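# Fully open the coffee maker lid, then let go

## Task

Swing the coffee maker's lid open as far as it will go, and finish with neither hand nor arm in contact with the coffee maker.

## Robot and tools

Robot: two arms in a physics simulator. left_arm carries a left hand and sits on the +y side. right_arm carries a right hand. Calibrated base positions in the scene frame: left_arm (+0.032, +0.290, +0.007) m, right_arm (-0.002, -0.277, +0.036) m, each turned only slightly about z. A camera stand is fixed behind the arms.

Scene frame: origin at table-top height, halfway between the arms' nominal bases. +z is up, +x points out over the table, +y points toward the left arm. Image left and right do not match these names.

Hand point axes (right hand): +z runs along straight fingers toward the tips. +x runs across the palm, away from the thumb. +y points out of the palm face, which lies at y = -0.062; fingers curl toward +y. On the left hand, +x points toward the thumb instead. A rigid mast near the wrist on the palm side (x +0.05 to +0.10, z -0.16 to -0.11, up to y = +0.06; x sign flipped on the left hand) can strike objects. Fingertips carry rubber caps; the rest is hard plastic.

execute_actions(actions, cameras). actions is a list of actions, run one after another. Each action is a table of 1 to 15 rows. Each row is one control step of 1/30 s. A table shorter than 15 rows repeats its last row until 15 steps (0.5 s) have passed. Every row has exactly 48 numbers, each in [-1, 1], covering both arms even when only one moves:
- 1-6: left_arm dx, dy, dz, rx, ry, rz.
- 7-22: left hand. Places 7-10 are grasp numbers a, b, c, d; places 11-22 must be exactly 0, or the row is rejected.
- 23-24: left current_limit, speed.
- 25-30: right_arm dx, dy, dz, rx, ry, rz.
- 31-46: right hand, same layout (a, b, c, d, then twelve zeros).
- 47-48: right current_limit, speed.

Arm numbers are offsets, not poses. Each is measured from that arm's Hand target as it stood when the action began, expressed in the Hand target's own axes. Every row of one action is counted from that same starting target, not from the previous row. The following action starts from the updated target, so sending the same offset again moves further. Scale: 1.0 equals 0.6 m of travel or 180 degrees of turn. rx, ry, rz form a single rotation vector. Each step, commanded orientation is limited to 40 degrees away from the measured one. All zeros means stay at the current target.

Grasp numbers are absolute settings from -1 to +1 (all 0 = open hand). a curls index and middle at their outer joints; b bends all three fingers at the knuckles; c brings the thumb round in front of the palm and tips the index toward it; d curls the ring finger. Their effects add, then get clipped. To hold a hand unchanged, resend its previous grasp numbers.

current_limit and speed are absolute and persist until changed. current_limit maps -1..+1 to 0..550 mA per motor (floor 11 mA); low limits also slow joints and can leave fingers too weak to lift. speed sets motor goal speed as (speed + 1) / 2 of 8.5 rad/s. Initial values: current_limit +0.4, speed -0.6.

cameras: list of names (cam_head_left, cam_head_right, cam_high, cam_low, cam_left_wrist, cam_right_wrist), ["all"] or []. If omitted or null, an empty actions list returns all images and a nonempty one returns none. An unknown name invalidates the call. Sending an empty actions list is the way to just look.

zoom_image(camera, region): enlarges part of that camera's newest image. region is [x0, y0, x1, y1] in pixels, origin at top-left of the 504x504 image, no larger than 504 by 504.

finished_scene(scene): ends the scene for good; scene is 1 and may be omitted. The lid must already be fully open and the robot clear of the machine.

Results: per arm, end_effector_position (m) and end_effector_quat_wxyz in the scene frame; Hand target (last commanded pose after the orientation limit, base for the next offsets); joint positions, velocities ("within noise" when still) and torques (include arm weight; noisy; readings 3 and 4 wrap at ±28 N m). Per hand motor: hand_goal, hand_measured, hand_current_ma, hand_state (moving, goal, blocked, overload), plus hand_current_limit and hand_speed. Some calls list end_effector_position at selected steps, and motor temperatures.

Practical notes: the hand often stops a few centimetres short of its target, and reported positions may be off by a few cm. Waiting does not fix this; an all-zero action re-requests the target, and a remaining gap can be sent as a further offset. Very small moves may not start. The right arm's elbow droops, so aim somewhat higher. Near the first joint's axis, small hand moves can swing the whole arm. To stop pressing on something, set the target back beyond the hand point.

Joint ranges (rad): waist -2.880 to 2.880, shoulder 0.000 to 3.142, elbow 0.000 to 3.019, wrist pitch -1.693 to 1.571, wrist yaw -1.571 to 1.571, wrist roll -2.094 to 2.094.

Avoid: hitting the coffee maker or fixed objects hard, slamming or dropping the lid, pushing anything off the work area, and any contact or squeeze between the two arms or hands. A finger motor at 495 mA or more for 5 s shuts off for 10 s. Motors heat when holding loads, reaching far or straining against an unreachable pose: MOTOR HOT appears at 85 °C, and at 100 °C that arm goes limp for 30-60 s. While an arm is stopped, hand commands are discarded. Loose objects may occasionally get a small shove.

Each tool is called after "Call:" as a command line: name --argument value for each argument, lists and objects as JSON in quotes; but a table of rows of numbers goes row by row, as --pt "numbers of a row", without its own name.

## Session

Call:
execute_actions --actions '[]' --cameras '["all"]'

Scene clock: 0.00 s.
left_arm: end_effector_position=(+0.3494, +0.3192, +0.3307) hand_goal=(+0.000, -0.754, -0.576, -0.696, +0.000, -0.754, -0.576, -0.696, +0.000, -0.754, -0.576, -0.696, -0.714, -0.678, -0.226, -0.168) hand_measured=(+0.000, -0.754, -0.576, -0.696, +0.000, -0.754, -0.576, -0.696, +0.000, -0.754, -0.576, -0.696, -0.714, -0.678, -0.226, -0.168) hand_current_ma=(+0, +0, +0, +0, +0, +0, +0, +0, +0, +0, +0, +0, +0, +0, +0, +0) hand_state=(goal, goal, goal, goal, goal, goal, goal, goal, goal, goal, goal, goal, goal, goal, goal, goal) hand_current_limit=0.40 hand_speed=-0.60 end_effector_quat_wxyz=(+0.557, +0.640, +0.157, +0.505) | right_arm: end_effector_position=(+0.0937, -0.5887, +0.2309) hand_goal=(+0.000, -0.754, -0.576, -0.696, +0.000, -0.754, -0.576, -0.696, +0.000, -0.754, -0.576, -0.696, -0.714, -0.678, -0.226, -0.168) hand_measured=(+0.000, -0.754, -0.576, -0.696, +0.000, -0.754, -0.576, -0.696, +0.000, -0.754, -0.576, -0.696, -0.714, -0.678, -0.226, -0.168) hand_current_ma=(+0, +0, +0, +0, +0, +0, +0, +0, +0, +0, +0, +0, +0, +0, +0, +0) hand_state=(goal, goal, goal, goal, goal, goal, goal, goal, goal, goal, goal, goal, goal, goal, goal, goal) hand_current_limit=0.40 hand_speed=-0.60 end_effector_quat_wxyz=(-0.045, +0.987, +0.072, +0.138)
Joint positions: left_arm=[0.588 1.229 0.238 1.343 1.183 0.167] | right_arm=[-1.347 0.999 0.896 -1.515 -0.287 0.084]
Joint velocities: within noise
Joint torques (N m): no reading
Motor temperatures (°C): left_arm=[25 31 29 30 27 28] | right_arm=[35 31 25 28 25 25]
Heat: left arm: hottest shoulder 31 °C; right arm: hottest waist 35 °C.
Hand target: left_arm +0.3515, +0.3207, +0.3362; +0.555, +0.639, +0.150, +0.511 | right_arm +0.0956, -0.5965, +0.2446; -0.030, +0.987, +0.074, +0.140

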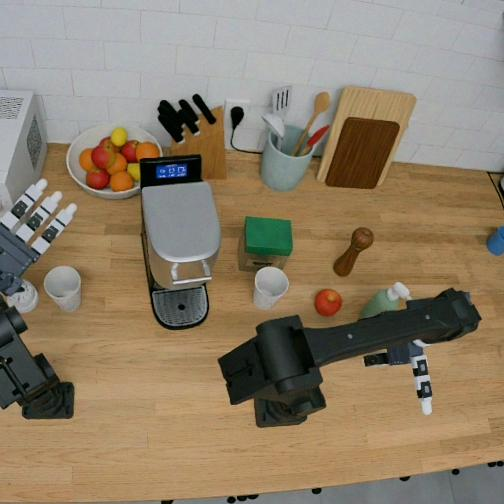

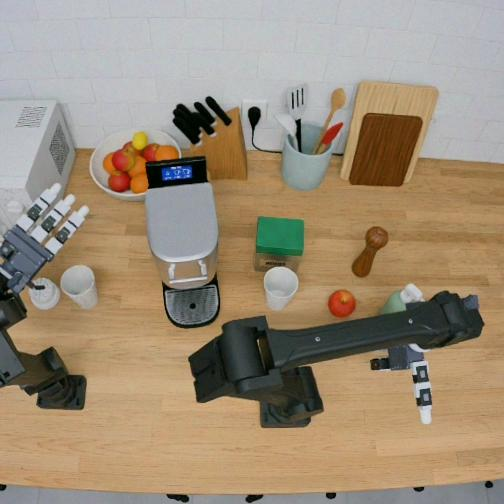

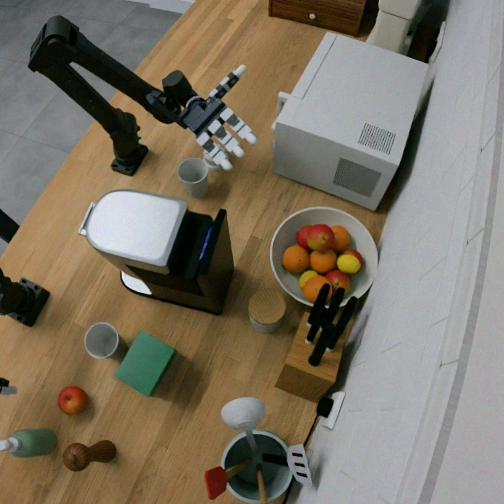

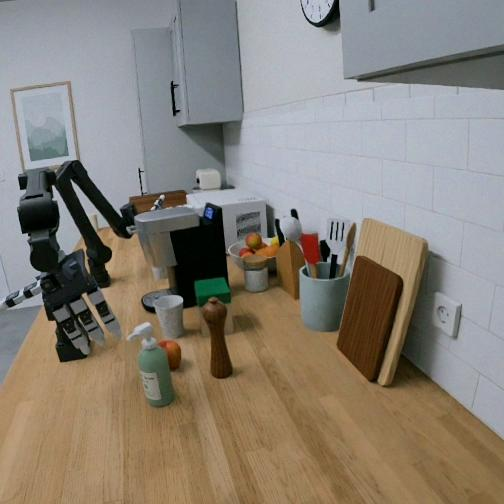

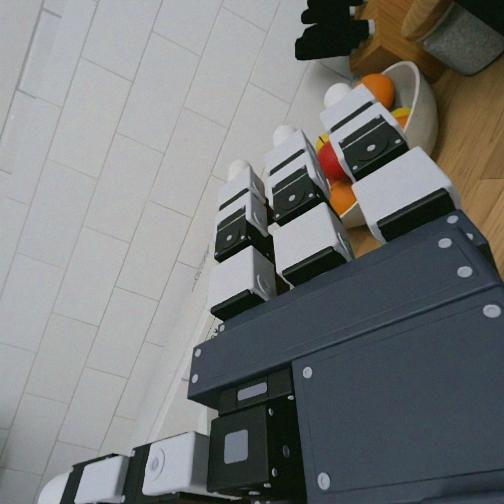

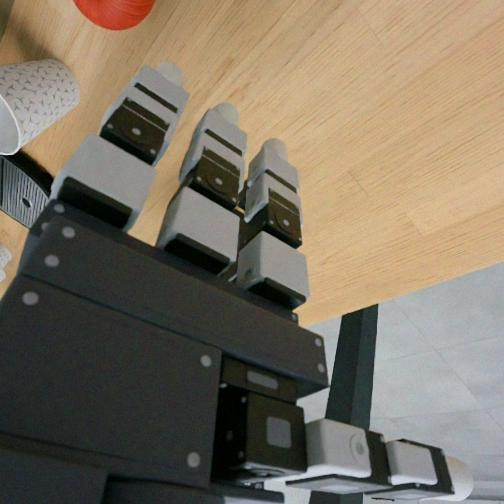

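Call:
zoom_image --camera "cam_high" --region '[60, 160, 260, 330]'

Call:
zoom_image --camera "cam_head_right" --region '[120, 140, 260, 340]'

Call:
zoom_image --camera "cam_low" --region '[120, 180, 250, 330]'

Scaled by 2.520.

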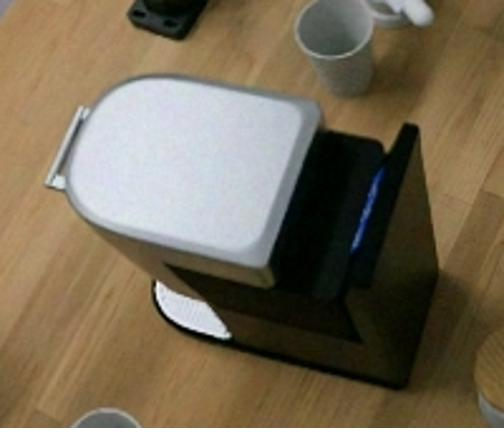

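Scaled by 2.520.

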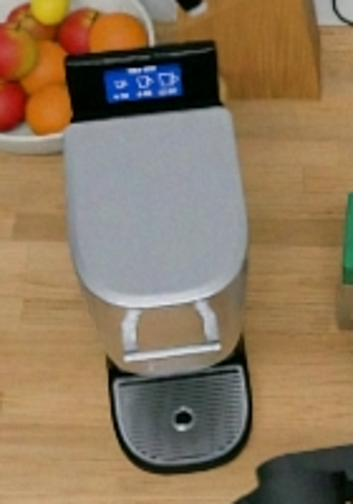

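Scaled by 3.360.

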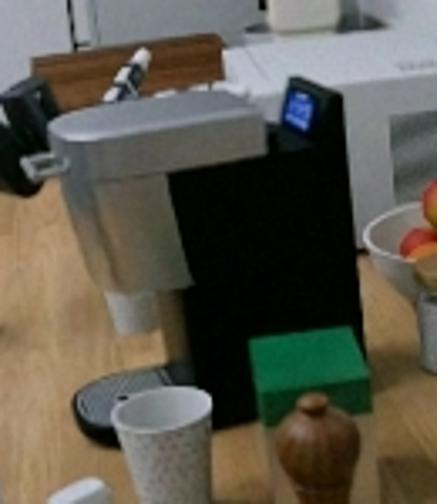

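Call:
execute_actions --actions '[[[-0.0465,0.0277,-0.0089,-0.0038,-0.0352,-0.0215,0,0.6,0,0,0,0,0,0,0,0,0,0,0,0,0,0,0.5,-0.6,0,0,0,0,0,0,0,0,0,0,0,0,0,0,0,0,0,0,0,0,0,0,0.4,-0.6]]]'

Scene clock: 186.33 s.
left_arm: end_effector_position=(+0.3312, +0.2997, +0.3369) hand_goal=(+0.000, +0.060, -0.760, -0.820, +0.000, +0.300, -0.460, -0.700, +0.000, +0.150, -0.580, -0.820, -0.710, -0.680, -0.230, -0.290) hand_measured=(+0.000, +0.046, -0.760, -0.818, +0.000, +0.294, -0.462, -0.698, +0.000, +0.140, -0.580, -0.818, -0.720, -0.678, -0.228, -0.288) hand_current_ma=(+0, -7, +0, +0, +0, -2, +0, +0, +0, -4, +0, +0, -3, +0, +0, +0) hand_state=(goal, goal, goal, goal, goal, goal, goal, goal, goal, goal, goal, goal, goal, goal, goal, goal) hand_current_limit=0.50 hand_speed=-0.60 end_effector_quat_wxyz=(+0.580, +0.657, +0.136, +0.462) | right_arm: end_effector_position=(+0.0937, -0.5887, +0.2309) hand_goal=(+0.000, -0.750, -0.580, -0.700, +0.000, -0.750, -0.580, -0.700, +0.000, -0.750, -0.580, -0.700, -0.710, -0.680, -0.230, -0.170) hand_measured=(+0.000, -0.750, -0.576, -0.698, +0.000, -0.750, -0.576, -0.698, +0.000, -0.750, -0.576, -0.698, -0.712, -0.678, -0.224, -0.168) hand_current_ma=(+0, +0, +0, +0, +0, +0, +0, +0, +0, +0, +0, +0, +0, +0, +2, +0) hand_state=(goal, goal, goal, goal, goal, goal, goal, goal, goal, goal, goal, goal, goal, goal, goal, goal) hand_current_limit=0.40 hand_speed=-0.60 end_effector_quat_wxyz=(-0.045, +0.987, +0.072, +0.138)
Joint positions: left_arm=[0.588 1.129 0.218 1.277 1.287 0.115] | right_arm=[-1.347 0.999 0.896 -1.515 -0.287 0.084]
Joint torques (N m): left_arm=[1.14 -5.19 5.39 1.01 -0.15 -0.15] | right_arm=[0.85 -4.66 10.76 0.1 -0.35 0.12]
Motor temperatures (°C): left_arm=[25 30 35 28 27 27] | right_arm=[33 29 46 26 24 25]
Heat: left arm: hottest elbow 35 °C; right arm: hottest elbow 46 °C.
Hand target: left_arm +0.3288, +0.2969, +0.3363; +0.583, +0.658, +0.137, +0.457 | right_arm +0.0956, -0.5965, +0.2446; -0.030, +0.987, +0.074, +0.140
Off the commanded pose: left_arm 0.004 m, 1 deg | right_arm 0.016 m, 2 deg.
Step readings (end_effector_position of left_arm | right_arm):
0: (+0.3494, +0.3192, +0.3307) | (+0.0937, -0.5887, +0.2309)
1: (+0.3493, +0.3189, +0.3306) | (+0.0937, -0.5887, +0.2309)
2: (+0.3480, +0.3168, +0.3301) | (+0.0937, -0.5887, +0.2309)
4: (+0.3438, +0.3112, +0.3301) | (+0.0937, -0.5887, +0.2309)
8: (+0.3330, +0.3014, +0.3351) | (+0.0937, -0.5887, +0.2309)
15: (+0.3305, +0.2993, +0.3375) | (+0.0937, -0.5887, +0.2309)

Call:
execute_actions --actions '[[[-0.0488,0.0246,-0.0032,-0.0038,-0.0352,-0.0215,0,0.6,0,0,0,0,0,0,0,0,0,0,0,0,0,0,0.5,-0.6,0,0,0,0,0,0,0,0,0,0,0,0,0,0,0,0,0,0,0,0,0,0,0.4,-0.6]],[[-0.0505,0.0212,0.0025,-0.0038,-0.0352,-0.0215,0,0.6,0,0,0,0,0,0,0,0,0,0,0,0,0,0,0.5,-0.6,0,0,0,0,0,0,0,0,0,0,0,0,0,0,0,0,0,0,0,0,0,0,0.4,-0.6]],[[-0.051,0.0178,0.0085,-0.0038,-0.0352,-0.0215,0,0.6,0,0,0,0,0,0,0,0,0,0,0,0,0,0,0.5,-0.6,0,0,0,0,0,0,0,0,0,0,0,0,0,0,0,0,0,0,0,0,0,0,0.4,-0.6]],[[-0.0511,0.0141,0.0142,-0.0038,-0.0352,-0.0215,0,0.6,0,0,0,0,0,0,0,0,0,0,0,0,0,0,0.5,-0.6,0,0,0,0,0,0,0,0,0,0,0,0,0,0,0,0,0,0,0,0,0,0,0.4,-0.6]],[[-0.05,0.0106,0.02,-0.0038,-0.0352,-0.0215,0,0.6,0,0,0,0,0,0,0,0,0,0,0,0,0,0,0.5,-0.6,0,0,0,0,0,0,0,0,0,0,0,0,0,0,0,0,0,0,0,0,0,0,0.4,-0.6]],[[-0.048,0.0069,0.0254,-0.0038,-0.0352,-0.0215,0,0.6,0,0,0,0,0,0,0,0,0,0,0,0,0,0,0.5,-0.6,0,0,0,0,0,0,0,0,0,0,0,0,0,0,0,0,0,0,0,0,0,0,0.4,-0.6]]]' --cameras '["cam_high","cam_head_left"]'

Scene clock: 204.67 s.
left_arm: end_effector_position=(+0.2170, +0.1789, +0.3387) hand_goal=(+0.000, +0.060, -0.760, -0.820, +0.000, +0.300, -0.460, -0.700, +0.000, +0.150, -0.580, -0.820, -0.710, -0.680, -0.230, -0.290) hand_measured=(+0.000, +0.046, -0.760, -0.818, +0.000, +0.294, -0.462, -0.698, +0.000, +0.140, -0.580, -0.818, -0.720, -0.678, -0.228, -0.288) hand_current_ma=(+0, -7, +0, +0, +0, -2, +0, +0, +0, -4, +0, +0, -3, +0, +0, +0) hand_state=(goal, goal, goal, goal, goal, goal, goal, goal, goal, goal, goal, goal, goal, goal, goal, goal) hand_current_limit=0.50 hand_speed=-0.60 end_effector_quat_wxyz=(+0.679, +0.703, +0.082, +0.196) | right_arm: end_effector_position=(+0.0937, -0.5887, +0.2309) hand_goal=(+0.000, -0.750, -0.580, -0.700, +0.000, -0.750, -0.580, -0.700, +0.000, -0.750, -0.580, -0.700, -0.710, -0.680, -0.230, -0.170) hand_measured=(+0.000, -0.750, -0.576, -0.698, +0.000, -0.750, -0.576, -0.698, +0.000, -0.750, -0.576, -0.698, -0.712, -0.678, -0.224, -0.168) hand_current_ma=(+0, +0, +0, +0, +0, +0, +0, +0, +0, +0, +0, +0, +0, +0, +2, +0) hand_state=(goal, goal, goal, goal, goal, goal, goal, goal, goal, goal, goal, goal, goal, goal, goal, goal) hand_current_limit=0.40 hand_speed=-0.60 end_effector_quat_wxyz=(-0.045, +0.987, +0.072, +0.138)
Joint positions: left_arm=[0.377 0.459 0.028 1.076 1.574 -0.48] | right_arm=[-1.347 0.999 0.896 -1.515 -0.287 0.084]
Joint torques (N m): left_arm=[1.26 2.2 8.12 0.95 -0.63 0.02] | right_arm=[0.85 -4.66 10.78 0.1 -0.35 0.11]
Heat: left arm: hottest elbow 34 °C; right arm: hottest elbow 46 °C.
Hand target: left_arm +0.2166, +0.1788, +0.3388; +0.678, +0.703, +0.080, +0.198 (last step not sent: back at the drive's target) | right_arm +0.0956, -0.5965, +0.2446; -0.030, +0.987, +0.074, +0.140
Off the commanded pose: left_arm 0.035 m, 12 deg | right_arm 0.016 m, 2 deg.
Step readings (end_effector_position of left_arm | right_arm):
0: (+0.3312, +0.2997, +0.3369) | (+0.0937, -0.5887, +0.2309)
1: (+0.3308, +0.2993, +0.3367) | (+0.0937, -0.5887, +0.2309)
2: (+0.3294, +0.2974, +0.3359) | (+0.0937, -0.5887, +0.2309)
4: (+0.3227, +0.2906, +0.3343) | (+0.0937, -0.5887, +0.2309)
8: (+0.3094, +0.2789, +0.3353) | (+0.0937, -0.5887, +0.2309)
15: (+0.3077, +0.2775, +0.3375) | (+0.0937, -0.5887, +0.2309)
16: (+0.3076, +0.2773, +0.3372) | (+0.0937, -0.5887, +0.2309)
17: (+0.3062, +0.2755, +0.3365) | (+0.0937, -0.5887, +0.2309)
19: (+0.2997, +0.2684, +0.3350) | (+0.0937, -0.5887, +0.2309)
23: (+0.2861, +0.2547, +0.3361) | (+0.0937, -0.5887, +0.2309)
30: (+0.2848, +0.2534, +0.3381) | (+0.0937, -0.5887, +0.2309)
31: (+0.2849, +0.2533, +0.3379) | (+0.0937, -0.5887, +0.2309)
32: (+0.2836, +0.2517, +0.3370) | (+0.0937, -0.5887, +0.2309)
34: (+0.2770, +0.2445, +0.3357) | (+0.0937, -0.5887, +0.2309)
38: (+0.2635, +0.2311, +0.3363) | (+0.0937, -0.5887, +0.2309)
45: (+0.2619, +0.2288, +0.3389) | (+0.0937, -0.5887, +0.2309)
46: (+0.2621, +0.2287, +0.3387) | (+0.0937, -0.5887, +0.2309)
47: (+0.2612, +0.2277, +0.3389) | (+0.0937, -0.5887, +0.2309)
49: (+0.2564, +0.2221, +0.3379) | (+0.0937, -0.5887, +0.2309)
53: (+0.2403, +0.2067, +0.3374) | (+0.0937, -0.5887, +0.2309)
60: (+0.2395, +0.2036, +0.3383) | (+0.0937, -0.5887, +0.2309)
61: (+0.2397, +0.2036, +0.3383) | (+0.0937, -0.5887, +0.2309)
62: (+0.2394, +0.2028, +0.3381) | (+0.0937, -0.5887, +0.2309)
64: (+0.2336, +0.1967, +0.3384) | (+0.0937, -0.5887, +0.2309)
68: (+0.2172, +0.1826, +0.3390) | (+0.0937, -0.5887, +0.2309)
75: (+0.2165, +0.1787, +0.3388) | (+0.0937, -0.5887, +0.2309)
76: (+0.2169, +0.1788, +0.3387) | (+0.0937, -0.5887, +0.2309) HELD (not all sent) left_arm
77: (+0.2170, +0.1789, +0.3387) | (+0.0937, -0.5887, +0.2309) HELD (not all sent) left_arm
79: (+0.2170, +0.1789, +0.3387) | (+0.0937, -0.5887, +0.2309) HELD (not all sent) left_arm
83: (+0.2170, +0.1789, +0.3387) | (+0.0937, -0.5887, +0.2309) HELD (not all sent) left_arm
90: (+0.2170, +0.1789, +0.3387) | (+0.0937, -0.5887, +0.2309) HELD (not all sent) left_arm
HELD (not all sent) left_arm: steps 76 to 90.
pose unreachable (left arm): on one or more control steps of this call, first in action 5 (counted from 0), this arm could not follow its commanded pose, so it was not sent that pose on those steps. It may still have moved: this result reports where it is.
cause: moving toward the commanded pose would bring two parts of the arm too close to each other (joints 2 (shoulder) and 3 (elbow) lie between them).
Images, in order (width x height): cam_head_left 504x504, cam_high 504x504.

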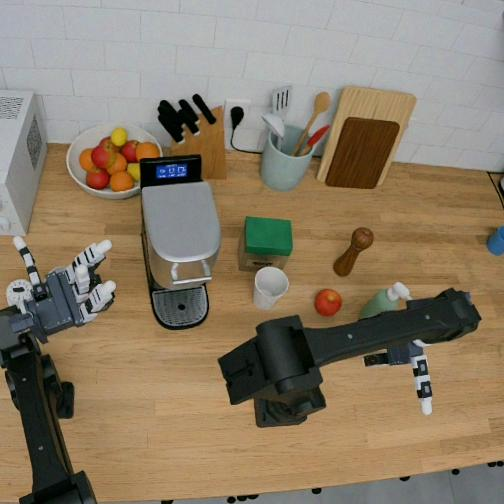

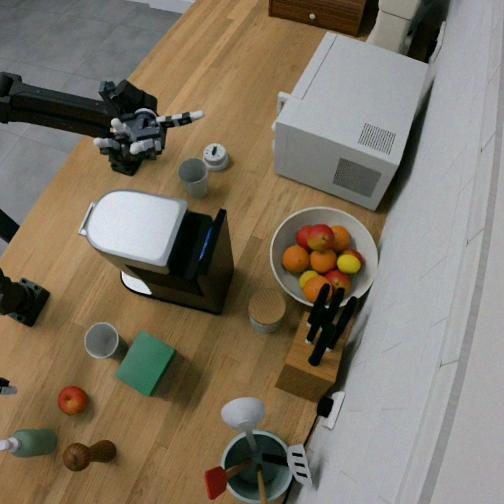

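Call:
execute_actions --actions '[[[0.0148,-0.0088,0.0625,-0.0082,-0.0889,-0.0548,0,0.6,0,0,0,0,0,0,0,0,0,0,0,0,0,0,0.5,-0.6,0,0,0,0,0,0,0,0,0,0,0,0,0,0,0,0,0,0,0,0,0,0,0.4,-0.6]],[[-0.038,0,0.0356,0,-0.0417,0,0,0.6,0,0,0,0,0,0,0,0,0,0,0,0,0,0,0.5,-0.6,0,0,0,0,0,0,0,0,0,0,0,0,0,0,0,0,0,0,0,0,0,0,0.4,-0.6]],[[-0.0333,0,0.0403,0,-0.0417,0,0,0.6,0,0,0,0,0,0,0,0,0,0,0,0,0,0,0.5,-0.6,0,0,0,0,0,0,0,0,0,0,0,0,0,0,0,0,0,0,0,0,0,0,0.4,-0.6]]]' --cameras '["cam_high","cam_head_left"]'

Scene clock: 266.53 s.
left_arm: end_effector_position=(+0.1949, +0.1029, +0.3152) hand_goal=(+0.000, +0.060, -0.760, -0.820, +0.000, +0.300, -0.460, -0.700, +0.000, +0.150, -0.580, -0.820, -0.710, -0.680, -0.230, -0.290) hand_measured=(+0.000, +0.046, -0.760, -0.818, +0.000, +0.294, -0.462, -0.698, +0.000, +0.140, -0.580, -0.818, -0.720, -0.678, -0.228, -0.288) hand_current_ma=(+0, -6, +0, +0, +0, -2, +0, +0, +0, -4, +0, +0, -3, +0, +0, +0) hand_state=(goal, goal, goal, goal, goal, goal, goal, goal, goal, goal, goal, goal, goal, goal, goal, goal) hand_current_limit=0.50 hand_speed=-0.60 end_effector_quat_wxyz=(+0.705, +0.708, -0.009, -0.047) | right_arm: end_effector_position=(+0.0937, -0.5887, +0.2309) hand_goal=(+0.000, -0.750, -0.580, -0.700, +0.000, -0.750, -0.580, -0.700, +0.000, -0.750, -0.580, -0.700, -0.710, -0.680, -0.230, -0.170) hand_measured=(+0.000, -0.750, -0.576, -0.698, +0.000, -0.750, -0.576, -0.698, +0.000, -0.750, -0.576, -0.698, -0.712, -0.678, -0.224, -0.168) hand_current_ma=(+0, +0, +0, +0, +0, +0, +0, +0, +0, +0, +0, +0, +0, +0, +2, +0) hand_state=(goal, goal, goal, goal, goal, goal, goal, goal, goal, goal, goal, goal, goal, goal, goal, goal) hand_current_limit=0.40 hand_speed=-0.60 end_effector_quat_wxyz=(-0.045, +0.987, +0.072, +0.138)
Joint positions: left_arm=[-0.099 0.69 0.056 1.01 1.575 -0.429] | right_arm=[-1.347 0.999 0.896 -1.515 -0.287 0.084]
Joint torques (N m): left_arm=[0.21 1.2 11.38 1.2 -0.25 0.1] | right_arm=[0.85 -4.66 10.77 0.1 -0.35 0.11]
Heat: left arm: hottest elbow 38 °C; right arm: hottest elbow 47 °C.
Hand target: left_arm +0.1996, +0.1001, +0.3351; +0.706, +0.705, -0.050, -0.053 | right_arm +0.0956, -0.5965, +0.2446; -0.030, +0.987, +0.074, +0.140
Off the commanded pose: left_arm 0.021 m, 5 deg | right_arm 0.016 m, 2 deg.
joint sent to its limit (left arm) — joint 5 (wrist yaw), upper limit. The joint targets are off in orientation, not in position.
Step readings (end_effector_position of left_arm | right_arm):
0: (+0.2170, +0.1789, +0.3387) | (+0.0937, -0.5887, +0.2309)
1: (+0.2169, +0.1788, +0.3387) | (+0.0937, -0.5887, +0.2309)
2: (+0.2172, +0.1781, +0.3382) | (+0.0937, -0.5887, +0.2309)
4: (+0.2188, +0.1726, +0.3344) | (+0.0937, -0.5887, +0.2309)
8: (+0.2248, +0.1588, +0.3216) | (+0.0937, -0.5887, +0.2309)
15: (+0.2346, +0.1516, +0.3111) | (+0.0937, -0.5887, +0.2309)
16: (+0.2349, +0.1512, +0.3119) | (+0.0937, -0.5887, +0.2309)
17: (+0.2344, +0.1500, +0.3127) | (+0.0937, -0.5887, +0.2309)
19: (+0.2298, +0.1436, +0.3136) | (+0.0937, -0.5887, +0.2309)
23: (+0.2200, +0.1315, +0.3138) | (+0.0937, -0.5887, +0.2309)
30: (+0.2151, +0.1264, +0.3140) | (+0.0937, -0.5887, +0.2309)
31: (+0.2149, +0.1262, +0.3139) | (+0.0937, -0.5887, +0.2309)
32: (+0.2139, +0.1251, +0.3139) | (+0.0937, -0.5887, +0.2309)
34: (+0.2084, +0.1192, +0.3139) | (+0.0937, -0.5887, +0.2309)
38: (+0.1967, +0.1080, +0.3140) | (+0.0937, -0.5887, +0.2309)
45: (+0.1947, +0.1034, +0.3146) | (+0.0937, -0.5887, +0.2309)
Images, in order (width x height): cam_head_left 504x504, cam_high 504x504.

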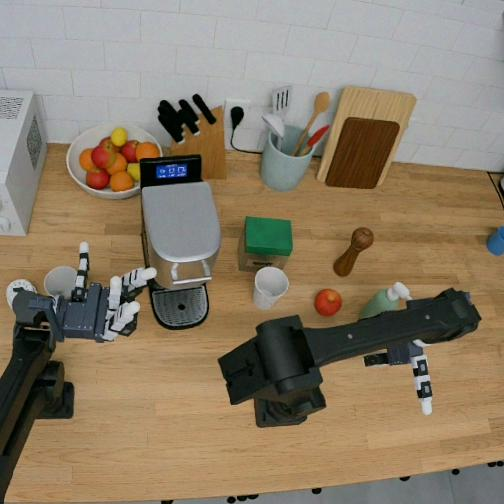

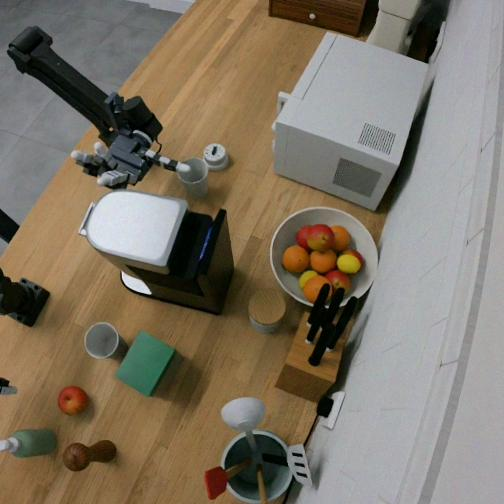

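Call:
execute_actions --actions '[[[0,0,0,0,0,0,0,0,0,0,0,0,0,0,0,0,0,0,0,0,0,0,0.6,-0.6,0,0,0,0,0,0,0,0,0,0,0,0,0,0,0,0,0,0,0,0,0,0,0.4,-0.6]]]' --cameras '["all"]'

Call:
zoom_image --camera "cam_head_left" --region '[100, 200, 250, 350]'

Call:
zoom_image --camera "cam_low" --region '[70, 180, 220, 330]'

Call:
zoom_image --camera "cam_head_right" --region '[100, 200, 250, 350]'

Call:
zoom_image --camera "cam_high" --region '[50, 120, 200, 270]'

Scene clock: 283.70 s.
left_arm: end_effector_position=(+0.1946, +0.1027, +0.3151) hand_goal=(+0.000, -0.750, -0.580, -0.700, +0.000, -0.750, -0.580, -0.700, +0.000, -0.750, -0.580, -0.700, -0.710, -0.680, -0.230, -0.170) hand_measured=(+0.000, -0.758, -0.586, -0.704, +0.000, -0.758, -0.580, -0.698, +0.000, -0.758, -0.580, -0.704, -0.720, -0.678, -0.228, -0.172) hand_current_ma=(+0, -3, -2, +0, +0, -3, +0, +0, +0, -2, +0, -1, -3, +0, +0, +0) hand_state=(goal, goal, goal, goal, goal, goal, goal, goal, goal, goal, goal, goal, goal, goal, goal, goal) hand_current_limit=0.60 hand_speed=-0.60 end_effector_quat_wxyz=(+0.705, +0.708, -0.010, -0.047) | right_arm: end_effector_position=(+0.0937, -0.5887, +0.2309) hand_goal=(+0.000, -0.750, -0.580, -0.700, +0.000, -0.750, -0.580, -0.700, +0.000, -0.750, -0.580, -0.700, -0.710, -0.680, -0.230, -0.170) hand_measured=(+0.000, -0.750, -0.576, -0.698, +0.000, -0.750, -0.576, -0.698, +0.000, -0.750, -0.576, -0.698, -0.712, -0.678, -0.224, -0.168) hand_current_ma=(+0, +0, +0, +0, +0, +0, +0, +0, +0, +0, +0, +0, +0, +0, +2, +0) hand_state=(goal, goal, goal, goal, goal, goal, goal, goal, goal, goal, goal, goal, goal, goal, goal, goal) hand_current_limit=0.40 hand_speed=-0.60 end_effector_quat_wxyz=(-0.045, +0.987, +0.072, +0.138)
Joint positions: left_arm=[-0.1 0.691 0.056 1.01 1.575 -0.426] | right_arm=[-1.347 0.999 0.896 -1.515 -0.287 0.084]
Joint torques (N m): left_arm=[-0.03 1.44 11.45 1.13 -0.3 0.11] | right_arm=[0.79 -4.66 10.77 0.09 -0.35 0.11]
Motor temperatures (°C): left_arm=[25 30 40 27 27 27] | right_arm=[33 29 47 26 23 24]
Heat: left arm: hottest elbow 40 °C; right arm: hottest elbow 47 °C.
Hand target: left_arm +0.1996, +0.1001, +0.3351; +0.706, +0.705, -0.050, -0.052 | right_arm +0.0956, -0.5965, +0.2446; -0.030, +0.987, +0.074, +0.140
Off the commanded pose: left_arm 0.021 m, 5 deg | right_arm 0.016 m, 2 deg.
joint sent to its limit (left arm) — joint 5 (wrist yaw), upper limit. The joint targets are off in orientation, not in position.
Step readings (end_effector_position of left_arm | right_arm):
0: (+0.1949, +0.1029, +0.3152) | (+0.0937, -0.5887, +0.2309)
1: (+0.1949, +0.1029, +0.3152) | (+0.0937, -0.5887, +0.2309)
2: (+0.1949, +0.1029, +0.3152) | (+0.0937, -0.5887, +0.2309)
4: (+0.1949, +0.1029, +0.3152) | (+0.0937, -0.5887, +0.2309)
8: (+0.1946, +0.1028, +0.3152) | (+0.0937, -0.5887, +0.2309)
15: (+0.1946, +0.1027, +0.3152) | (+0.0937, -0.5887, +0.2309)
camera_calibration:
cam_left_wrist: T_world_to_cam=[[-0.812728, 0.0851403, -0.576389, 0.294418], [0.479562, 0.659578, -0.578772, -0.0190514], [0.330896, -0.746798, -0.576888, 0.319817], [0, 0, 0, 1]] pos_world=[0.142592, 0.226338, 0.343171]

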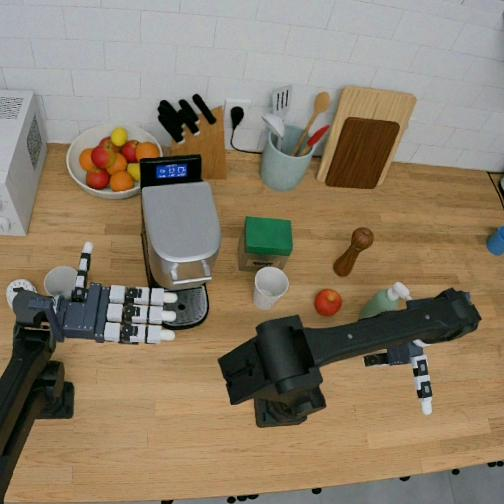

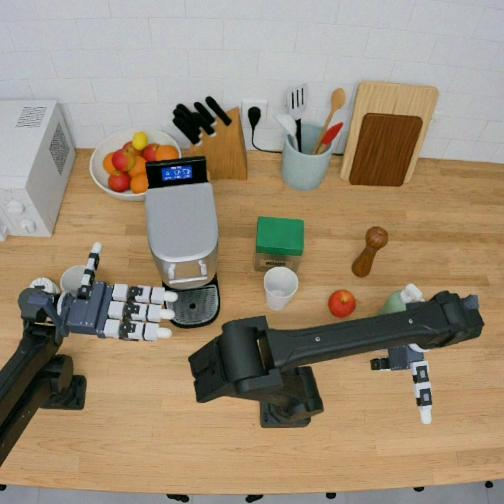

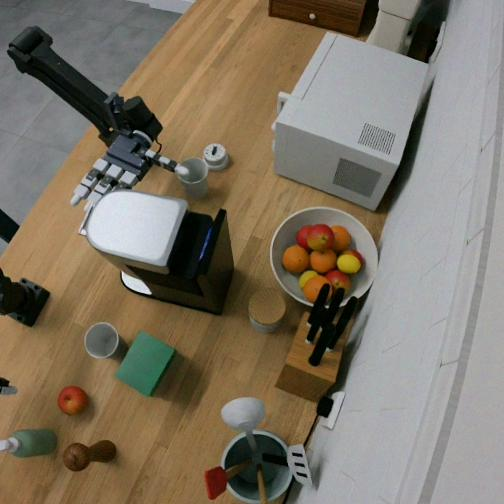

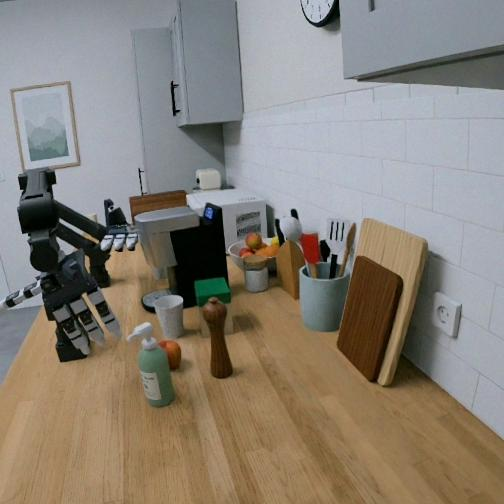

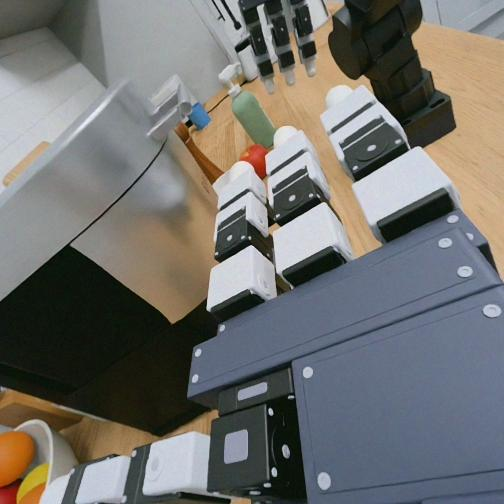

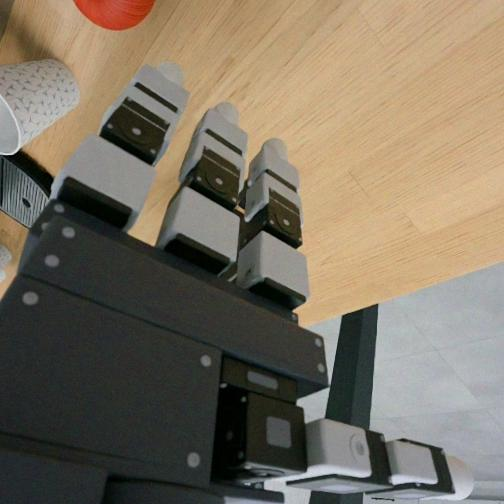

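Scaled by 3.360.

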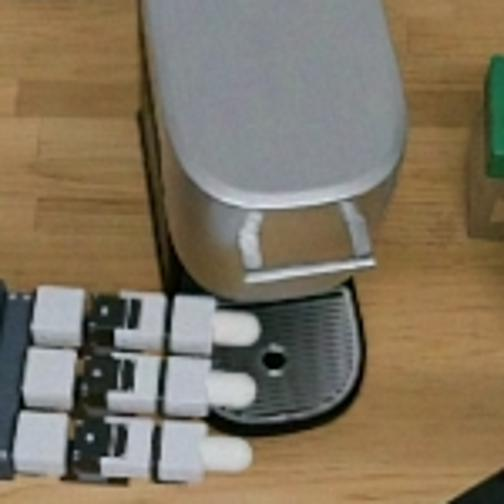

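Scaled by 3.360.

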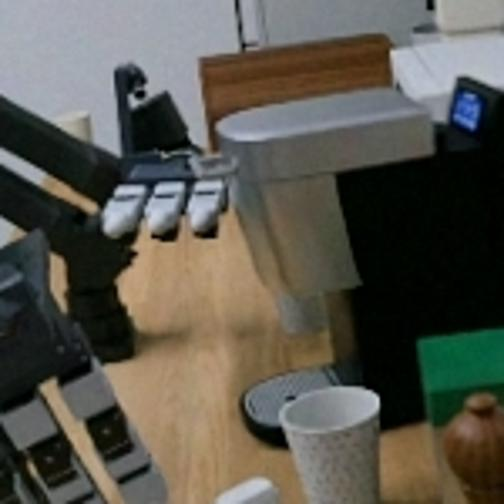

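Scaled by 3.360.

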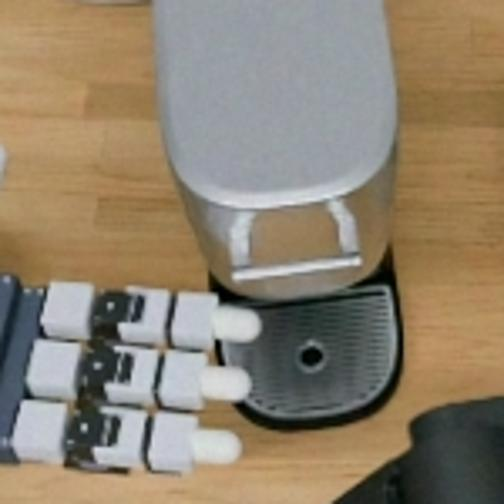

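Scaled by 3.360.

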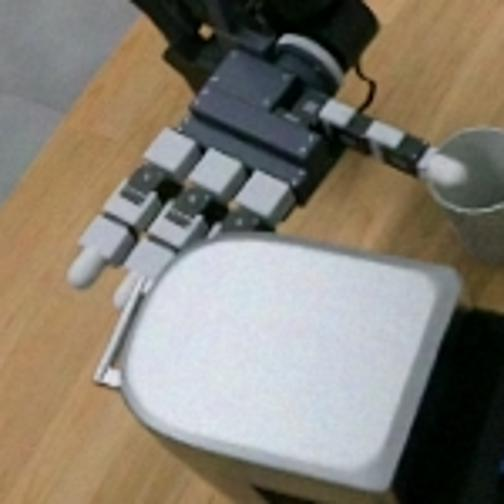

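Call:
execute_actions --actions '[[[0.0057,0,0.0733,0,0.0165,0,0,0,0,0,0,0,0,0,0,0,0,0,0,0,0,0,0.6,-0.6,0,0,0,0,0,0,0,0,0,0,0,0,0,0,0,0,0,0,0,0,0,0,0.4,-0.6]],[[0.0035,0,0.0733,0,0.0165,0,0,0,0,0,0,0,0,0,0,0,0,0,0,0,0,0,0.6,-0.6,0,0,0,0,0,0,0,0,0,0,0,0,0,0,0,0,0,0,0,0,0,0,0.4,-0.6]]]' --cameras '["cam_head_left","cam_head_right","cam_high","cam_low","cam_left_wrist"]'

Call:
zoom_image --camera "cam_low" --region '[80, 190, 180, 290]'

Call:
zoom_image --camera "cam_head_right" --region '[130, 220, 230, 320]'

Call:
zoom_image --camera "cam_high" --region '[50, 160, 150, 260]'

Scene clock: 335.40 s.
left_arm: end_effector_position=(+0.1923, +0.0199, +0.3043) hand_goal=(+0.000, -0.750, -0.580, -0.700, +0.000, -0.750, -0.580, -0.700, +0.000, -0.750, -0.580, -0.700, -0.710, -0.680, -0.230, -0.170) hand_measured=(+0.000, -0.760, -0.586, -0.704, +0.000, -0.760, -0.580, -0.698, +0.000, -0.758, -0.580, -0.704, -0.720, -0.678, -0.230, -0.172) hand_current_ma=(+0, -3, -2, +0, +0, -3, +0, +0, +0, -3, +0, -1, -3, +0, +0, +0) hand_state=(goal, goal, goal, goal, goal, goal, goal, goal, goal, goal, goal, goal, goal, goal, goal, goal) hand_current_limit=0.60 hand_speed=-0.60 end_effector_quat_wxyz=(+0.702, +0.711, +0.009, -0.034) | right_arm: end_effector_position=(+0.0937, -0.5887, +0.2309) hand_goal=(+0.000, -0.750, -0.580, -0.700, +0.000, -0.750, -0.580, -0.700, +0.000, -0.750, -0.580, -0.700, -0.710, -0.680, -0.230, -0.170) hand_measured=(+0.000, -0.750, -0.576, -0.698, +0.000, -0.750, -0.576, -0.698, +0.000, -0.750, -0.576, -0.698, -0.712, -0.678, -0.224, -0.168) hand_current_ma=(+0, +0, +0, +0, +0, +0, +0, +0, +0, +0, +0, +0, +0, +0, +2, +0) hand_state=(goal, goal, goal, goal, goal, goal, goal, goal, goal, goal, goal, goal, goal, goal, goal, goal) hand_current_limit=0.40 hand_speed=-0.60 end_effector_quat_wxyz=(-0.045, +0.987, +0.072, +0.138)
Joint positions: left_arm=[-0.62 0.684 0.117 0.546 1.008 -0.043] | right_arm=[-1.347 0.999 0.896 -1.515 -0.287 0.084]
Joint torques (N m): left_arm=[0.15 -1.61 12.74 1.62 -0.02 0.09] | right_arm=[0.85 -4.72 10.77 0.1 -0.35 0.12]
Heat: left arm: hottest elbow 43 °C; right arm: hottest elbow 48 °C.
Hand target: left_arm +0.1946, +0.0122, +0.3352; +0.707, +0.707, -0.013, -0.016 | right_arm +0.0956, -0.5965, +0.2446; -0.030, +0.987, +0.074, +0.140
Off the commanded pose: left_arm 0.032 m, 3 deg | right_arm 0.016 m, 2 deg.
Step readings (end_effector_position of left_arm | right_arm):
0: (+0.1946, +0.1027, +0.3151) | (+0.0937, -0.5887, +0.2309)
1: (+0.1949, +0.1026, +0.3153) | (+0.0937, -0.5887, +0.2309)
2: (+0.1967, +0.1016, +0.3165) | (+0.0937, -0.5887, +0.2309)
4: (+0.1973, +0.0942, +0.3188) | (+0.0937, -0.5887, +0.2309)
8: (+0.1907, +0.0754, +0.3158) | (+0.0937, -0.5887, +0.2309)
15: (+0.1947, +0.0634, +0.3102) | (+0.0937, -0.5887, +0.2309)
16: (+0.1969, +0.0628, +0.3099) | (+0.0937, -0.5887, +0.2309)
17: (+0.2002, +0.0612, +0.3096) | (+0.0937, -0.5887, +0.2309)
19: (+0.2009, +0.0526, +0.3111) | (+0.0937, -0.5887, +0.2309)
23: (+0.1917, +0.0322, +0.3120) | (+0.0937, -0.5887, +0.2309)
30: (+0.1944, +0.0205, +0.3037) | (+0.0937, -0.5887, +0.2309)
camera_calibration:
cam_left_wrist: T_world_to_cam=[[-0.820416, 0.0537694, -0.569234, 0.293234], [0.444167, 0.686852, -0.575282, 0.0356541], [0.360047, -0.724805, -0.587387, 0.249678], [0, 0, 0, 1]] pos_world=[0.134842, 0.140712, 0.334087]
Images, in order (width x height): cam_head_left 504x504, cam_head_right 504x504, cam_high 504x504, cam_low 504x504, cam_left_wrist 504x504.

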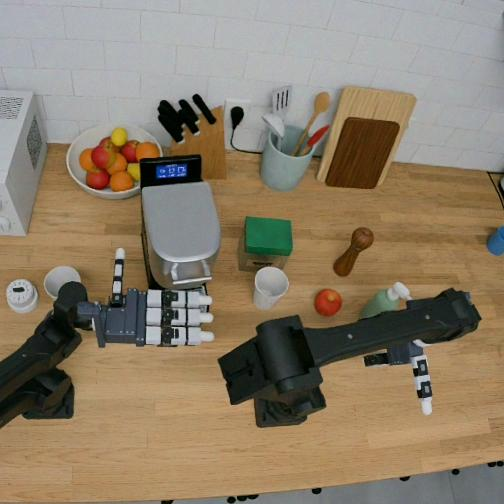

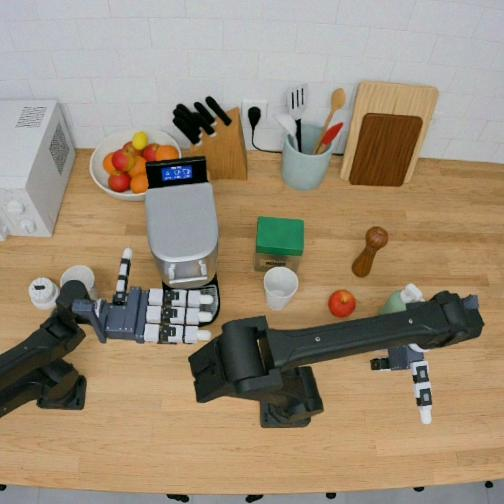

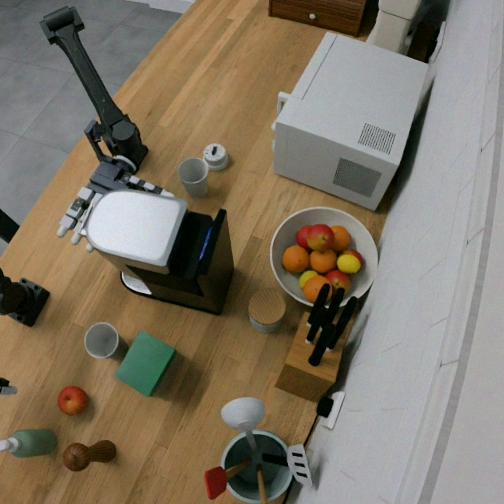

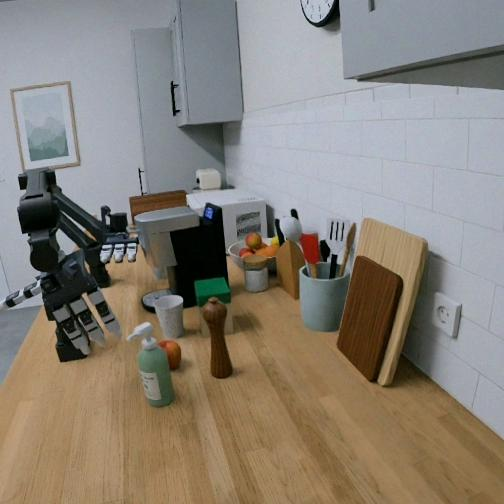

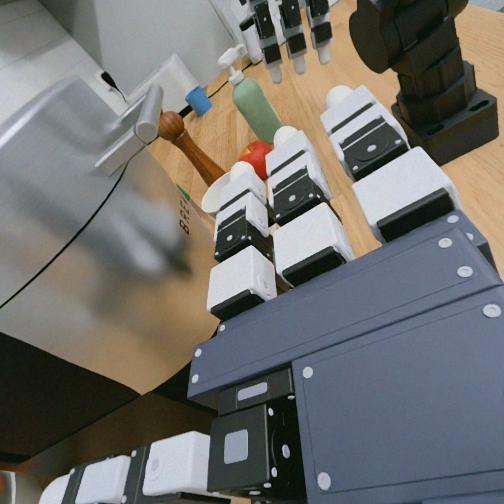

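Scaled by 5.040.

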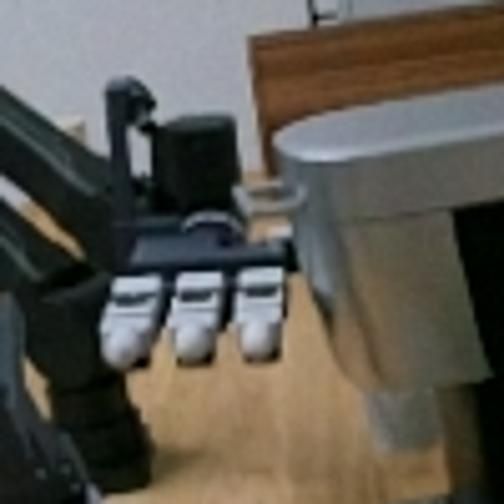

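Scaled by 5.040.

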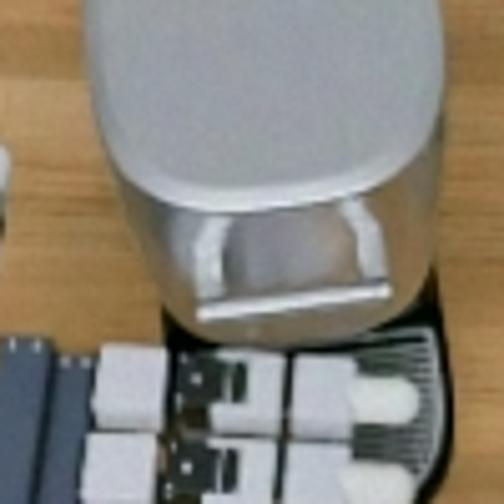

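Scaled by 5.040.

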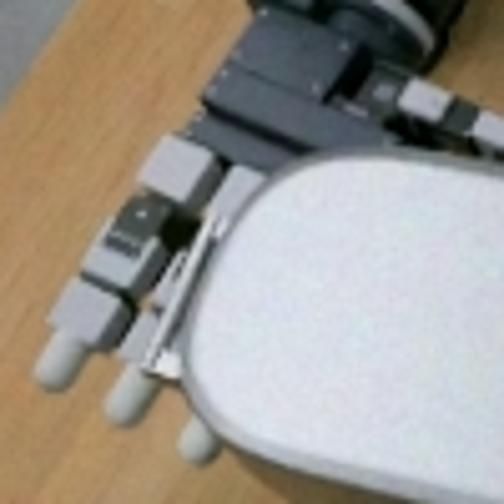

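Call:
execute_actions --actions '[[[-0.012,0.0333,0.0338,0,0.039,0,0,0,0,0,0,0,0,0,0,0,0,0,0,0,0,0,0.6,-0.6,0,0,0,0,0,0,0,0,0,0,0,0,0,0,0,0,0,0,0,0,0,0,0.4,-0.6]],[[0,0.0417,0,0,0,0,0,0,0,0,0,0,0,0,0,0,0,0,0,0,0,0,0.7,-0.6,0,0,0,0,0,0,0,0,0,0,0,0,0,0,0,0,0,0,0,0,0,0,0.4,-0.6]]]' --cameras '["cam_head_right","cam_high","cam_low","cam_left_wrist"]'

Call:
zoom_image --camera "cam_low" --region '[80, 190, 180, 290]'

Call:
zoom_image --camera "cam_head_right" --region '[130, 220, 230, 320]'

Call:
zoom_image --camera "cam_left_wrist" --region '[50, 60, 300, 310]'

Scene clock: 358.90 s.
left_arm: end_effector_position=(+0.1876, -0.0006, +0.3467) hand_goal=(+0.000, -0.750, -0.580, -0.700, +0.000, -0.750, -0.580, -0.700, +0.000, -0.750, -0.580, -0.700, -0.710, -0.680, -0.230, -0.170) hand_measured=(+0.000, -0.760, -0.586, -0.704, +0.000, -0.760, -0.580, -0.698, +0.000, -0.758, -0.580, -0.704, -0.720, -0.678, -0.230, -0.172) hand_current_ma=(+0, -4, -2, +0, +0, -3, +0, +0, +0, -3, +0, -1, -3, +0, +0, +0) hand_state=(goal, goal, goal, goal, goal, goal, goal, goal, goal, goal, goal, goal, goal, goal, goal, goal) hand_current_limit=0.70 hand_speed=-0.60 end_effector_quat_wxyz=(+0.694, +0.718, +0.048, +0.018) | right_arm: end_effector_position=(+0.0937, -0.5887, +0.2309) hand_goal=(+0.000, -0.750, -0.580, -0.700, +0.000, -0.750, -0.580, -0.700, +0.000, -0.750, -0.580, -0.700, -0.710, -0.680, -0.230, -0.170) hand_measured=(+0.000, -0.750, -0.576, -0.698, +0.000, -0.750, -0.576, -0.698, +0.000, -0.750, -0.576, -0.698, -0.712, -0.678, -0.224, -0.168) hand_current_ma=(+0, +0, +0, +0, +0, +0, +0, +0, +0, +0, +0, +0, +0, +0, +2, +0) hand_state=(goal, goal, goal, goal, goal, goal, goal, goal, goal, goal, goal, goal, goal, goal, goal, goal) hand_current_limit=0.40 hand_speed=-0.60 end_effector_quat_wxyz=(-0.045, +0.987, +0.072, +0.138)
Joint positions: left_arm=[-0.824 0.5 0.217 0.239 0.677 -0.013] | right_arm=[-1.347 0.999 0.896 -1.515 -0.287 0.084]
Joint torques (N m): left_arm=[0.5 0.32 14.22 1.83 -0.04 0.09] | right_arm=[0.85 -4.72 10.77 0.09 -0.35 0.11]
Motor temperatures (°C): left_arm=[25 29 45 27 27 27] | right_arm=[33 28 48 25 23 24]
Heat: left arm: hottest elbow 45 °C; right arm: hottest elbow 48 °C.
Hand target: left_arm +0.1867, -0.0078, +0.3803; +0.707, +0.706, +0.030, +0.028 | right_arm +0.0956, -0.5965, +0.2446; -0.030, +0.987, +0.074, +0.140
Off the commanded pose: left_arm 0.034 m, 3 deg | right_arm 0.016 m, 2 deg.
Step readings (end_effector_position of left_arm | right_arm):
0: (+0.1922, +0.0199, +0.3043) | (+0.0937, -0.5887, +0.2309)
1: (+0.1931, +0.0199, +0.3043) | (+0.0937, -0.5887, +0.2309)
2: (+0.1966, +0.0191, +0.3044) | (+0.0937, -0.5887, +0.2309)
4: (+0.2000, +0.0156, +0.3063) | (+0.0937, -0.5887, +0.2309)
8: (+0.1881, +0.0075, +0.3171) | (+0.0937, -0.5887, +0.2309)
15: (+0.1862, +0.0007, +0.3221) | (+0.0937, -0.5887, +0.2309)
16: (+0.1867, +0.0003, +0.3210) | (+0.0937, -0.5887, +0.2309)
17: (+0.1872, -0.0003, +0.3203) | (+0.0937, -0.5887, +0.2309)
19: (+0.1881, -0.0011, +0.3210) | (+0.0937, -0.5887, +0.2309)
23: (+0.1876, -0.0005, +0.3326) | (+0.0937, -0.5887, +0.2309)
30: (+0.1876, -0.0005, +0.3471) | (+0.0937, -0.5887, +0.2309)
camera_calibration:
cam_left_wrist: T_world_to_cam=[[-0.81066, -0.0357195, -0.584427, 0.317985], [0.363642, 0.751588, -0.550345, 0.0826802], [0.458906, -0.658665, -0.596293, 0.245976], [0, 0, 0, 1]] pos_world=[0.114832, 0.111232, 0.378015]
Images, in order (width x height): cam_head_right 504x504, cam_high 504x504, cam_low 504x504, cam_left_wrist 504x504.

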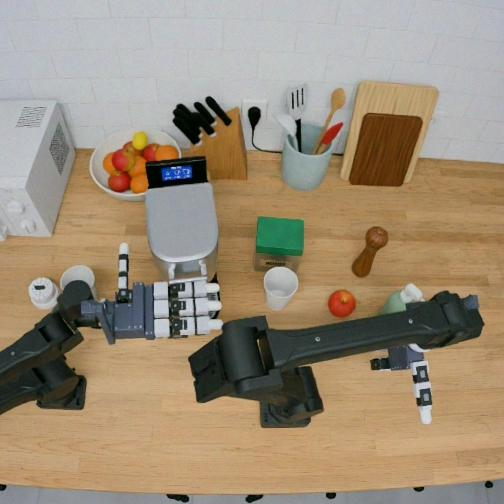

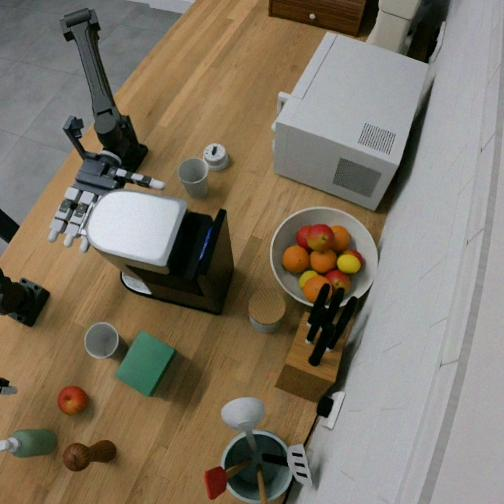

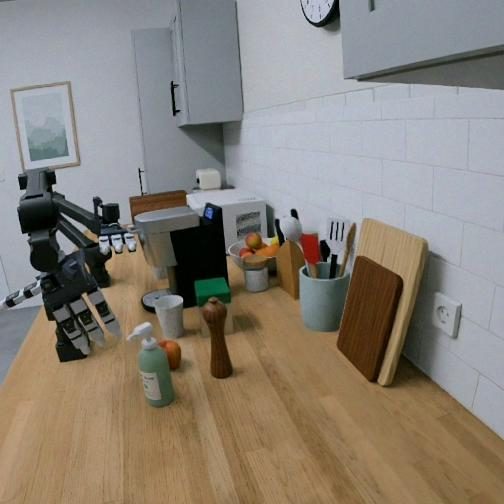

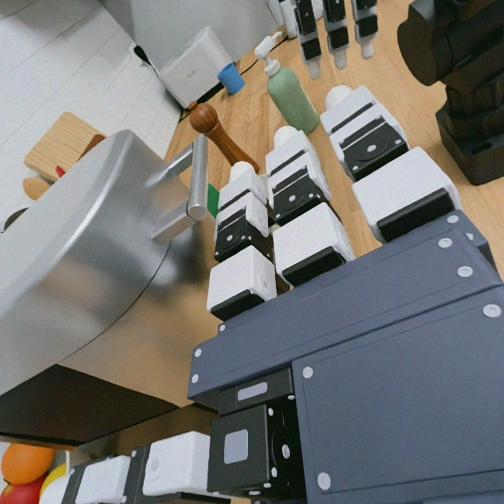

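Scaled by 5.040.

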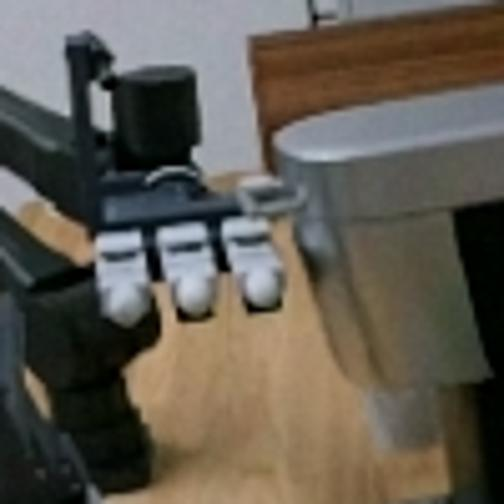

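Scaled by 5.040.

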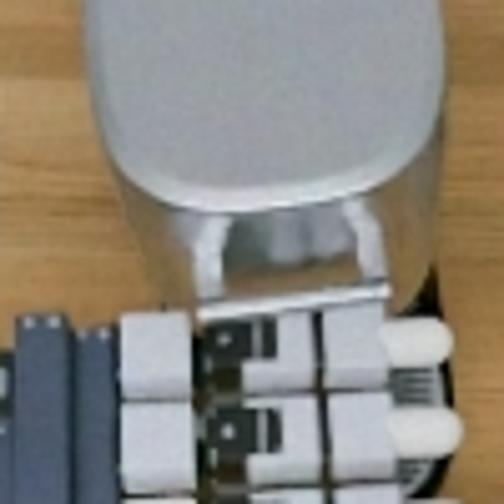

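Scaled by 2.016.

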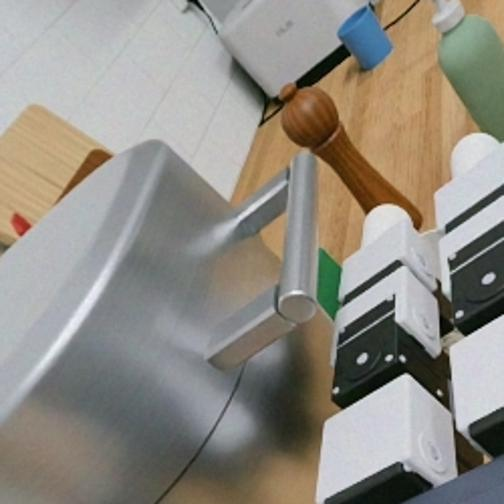

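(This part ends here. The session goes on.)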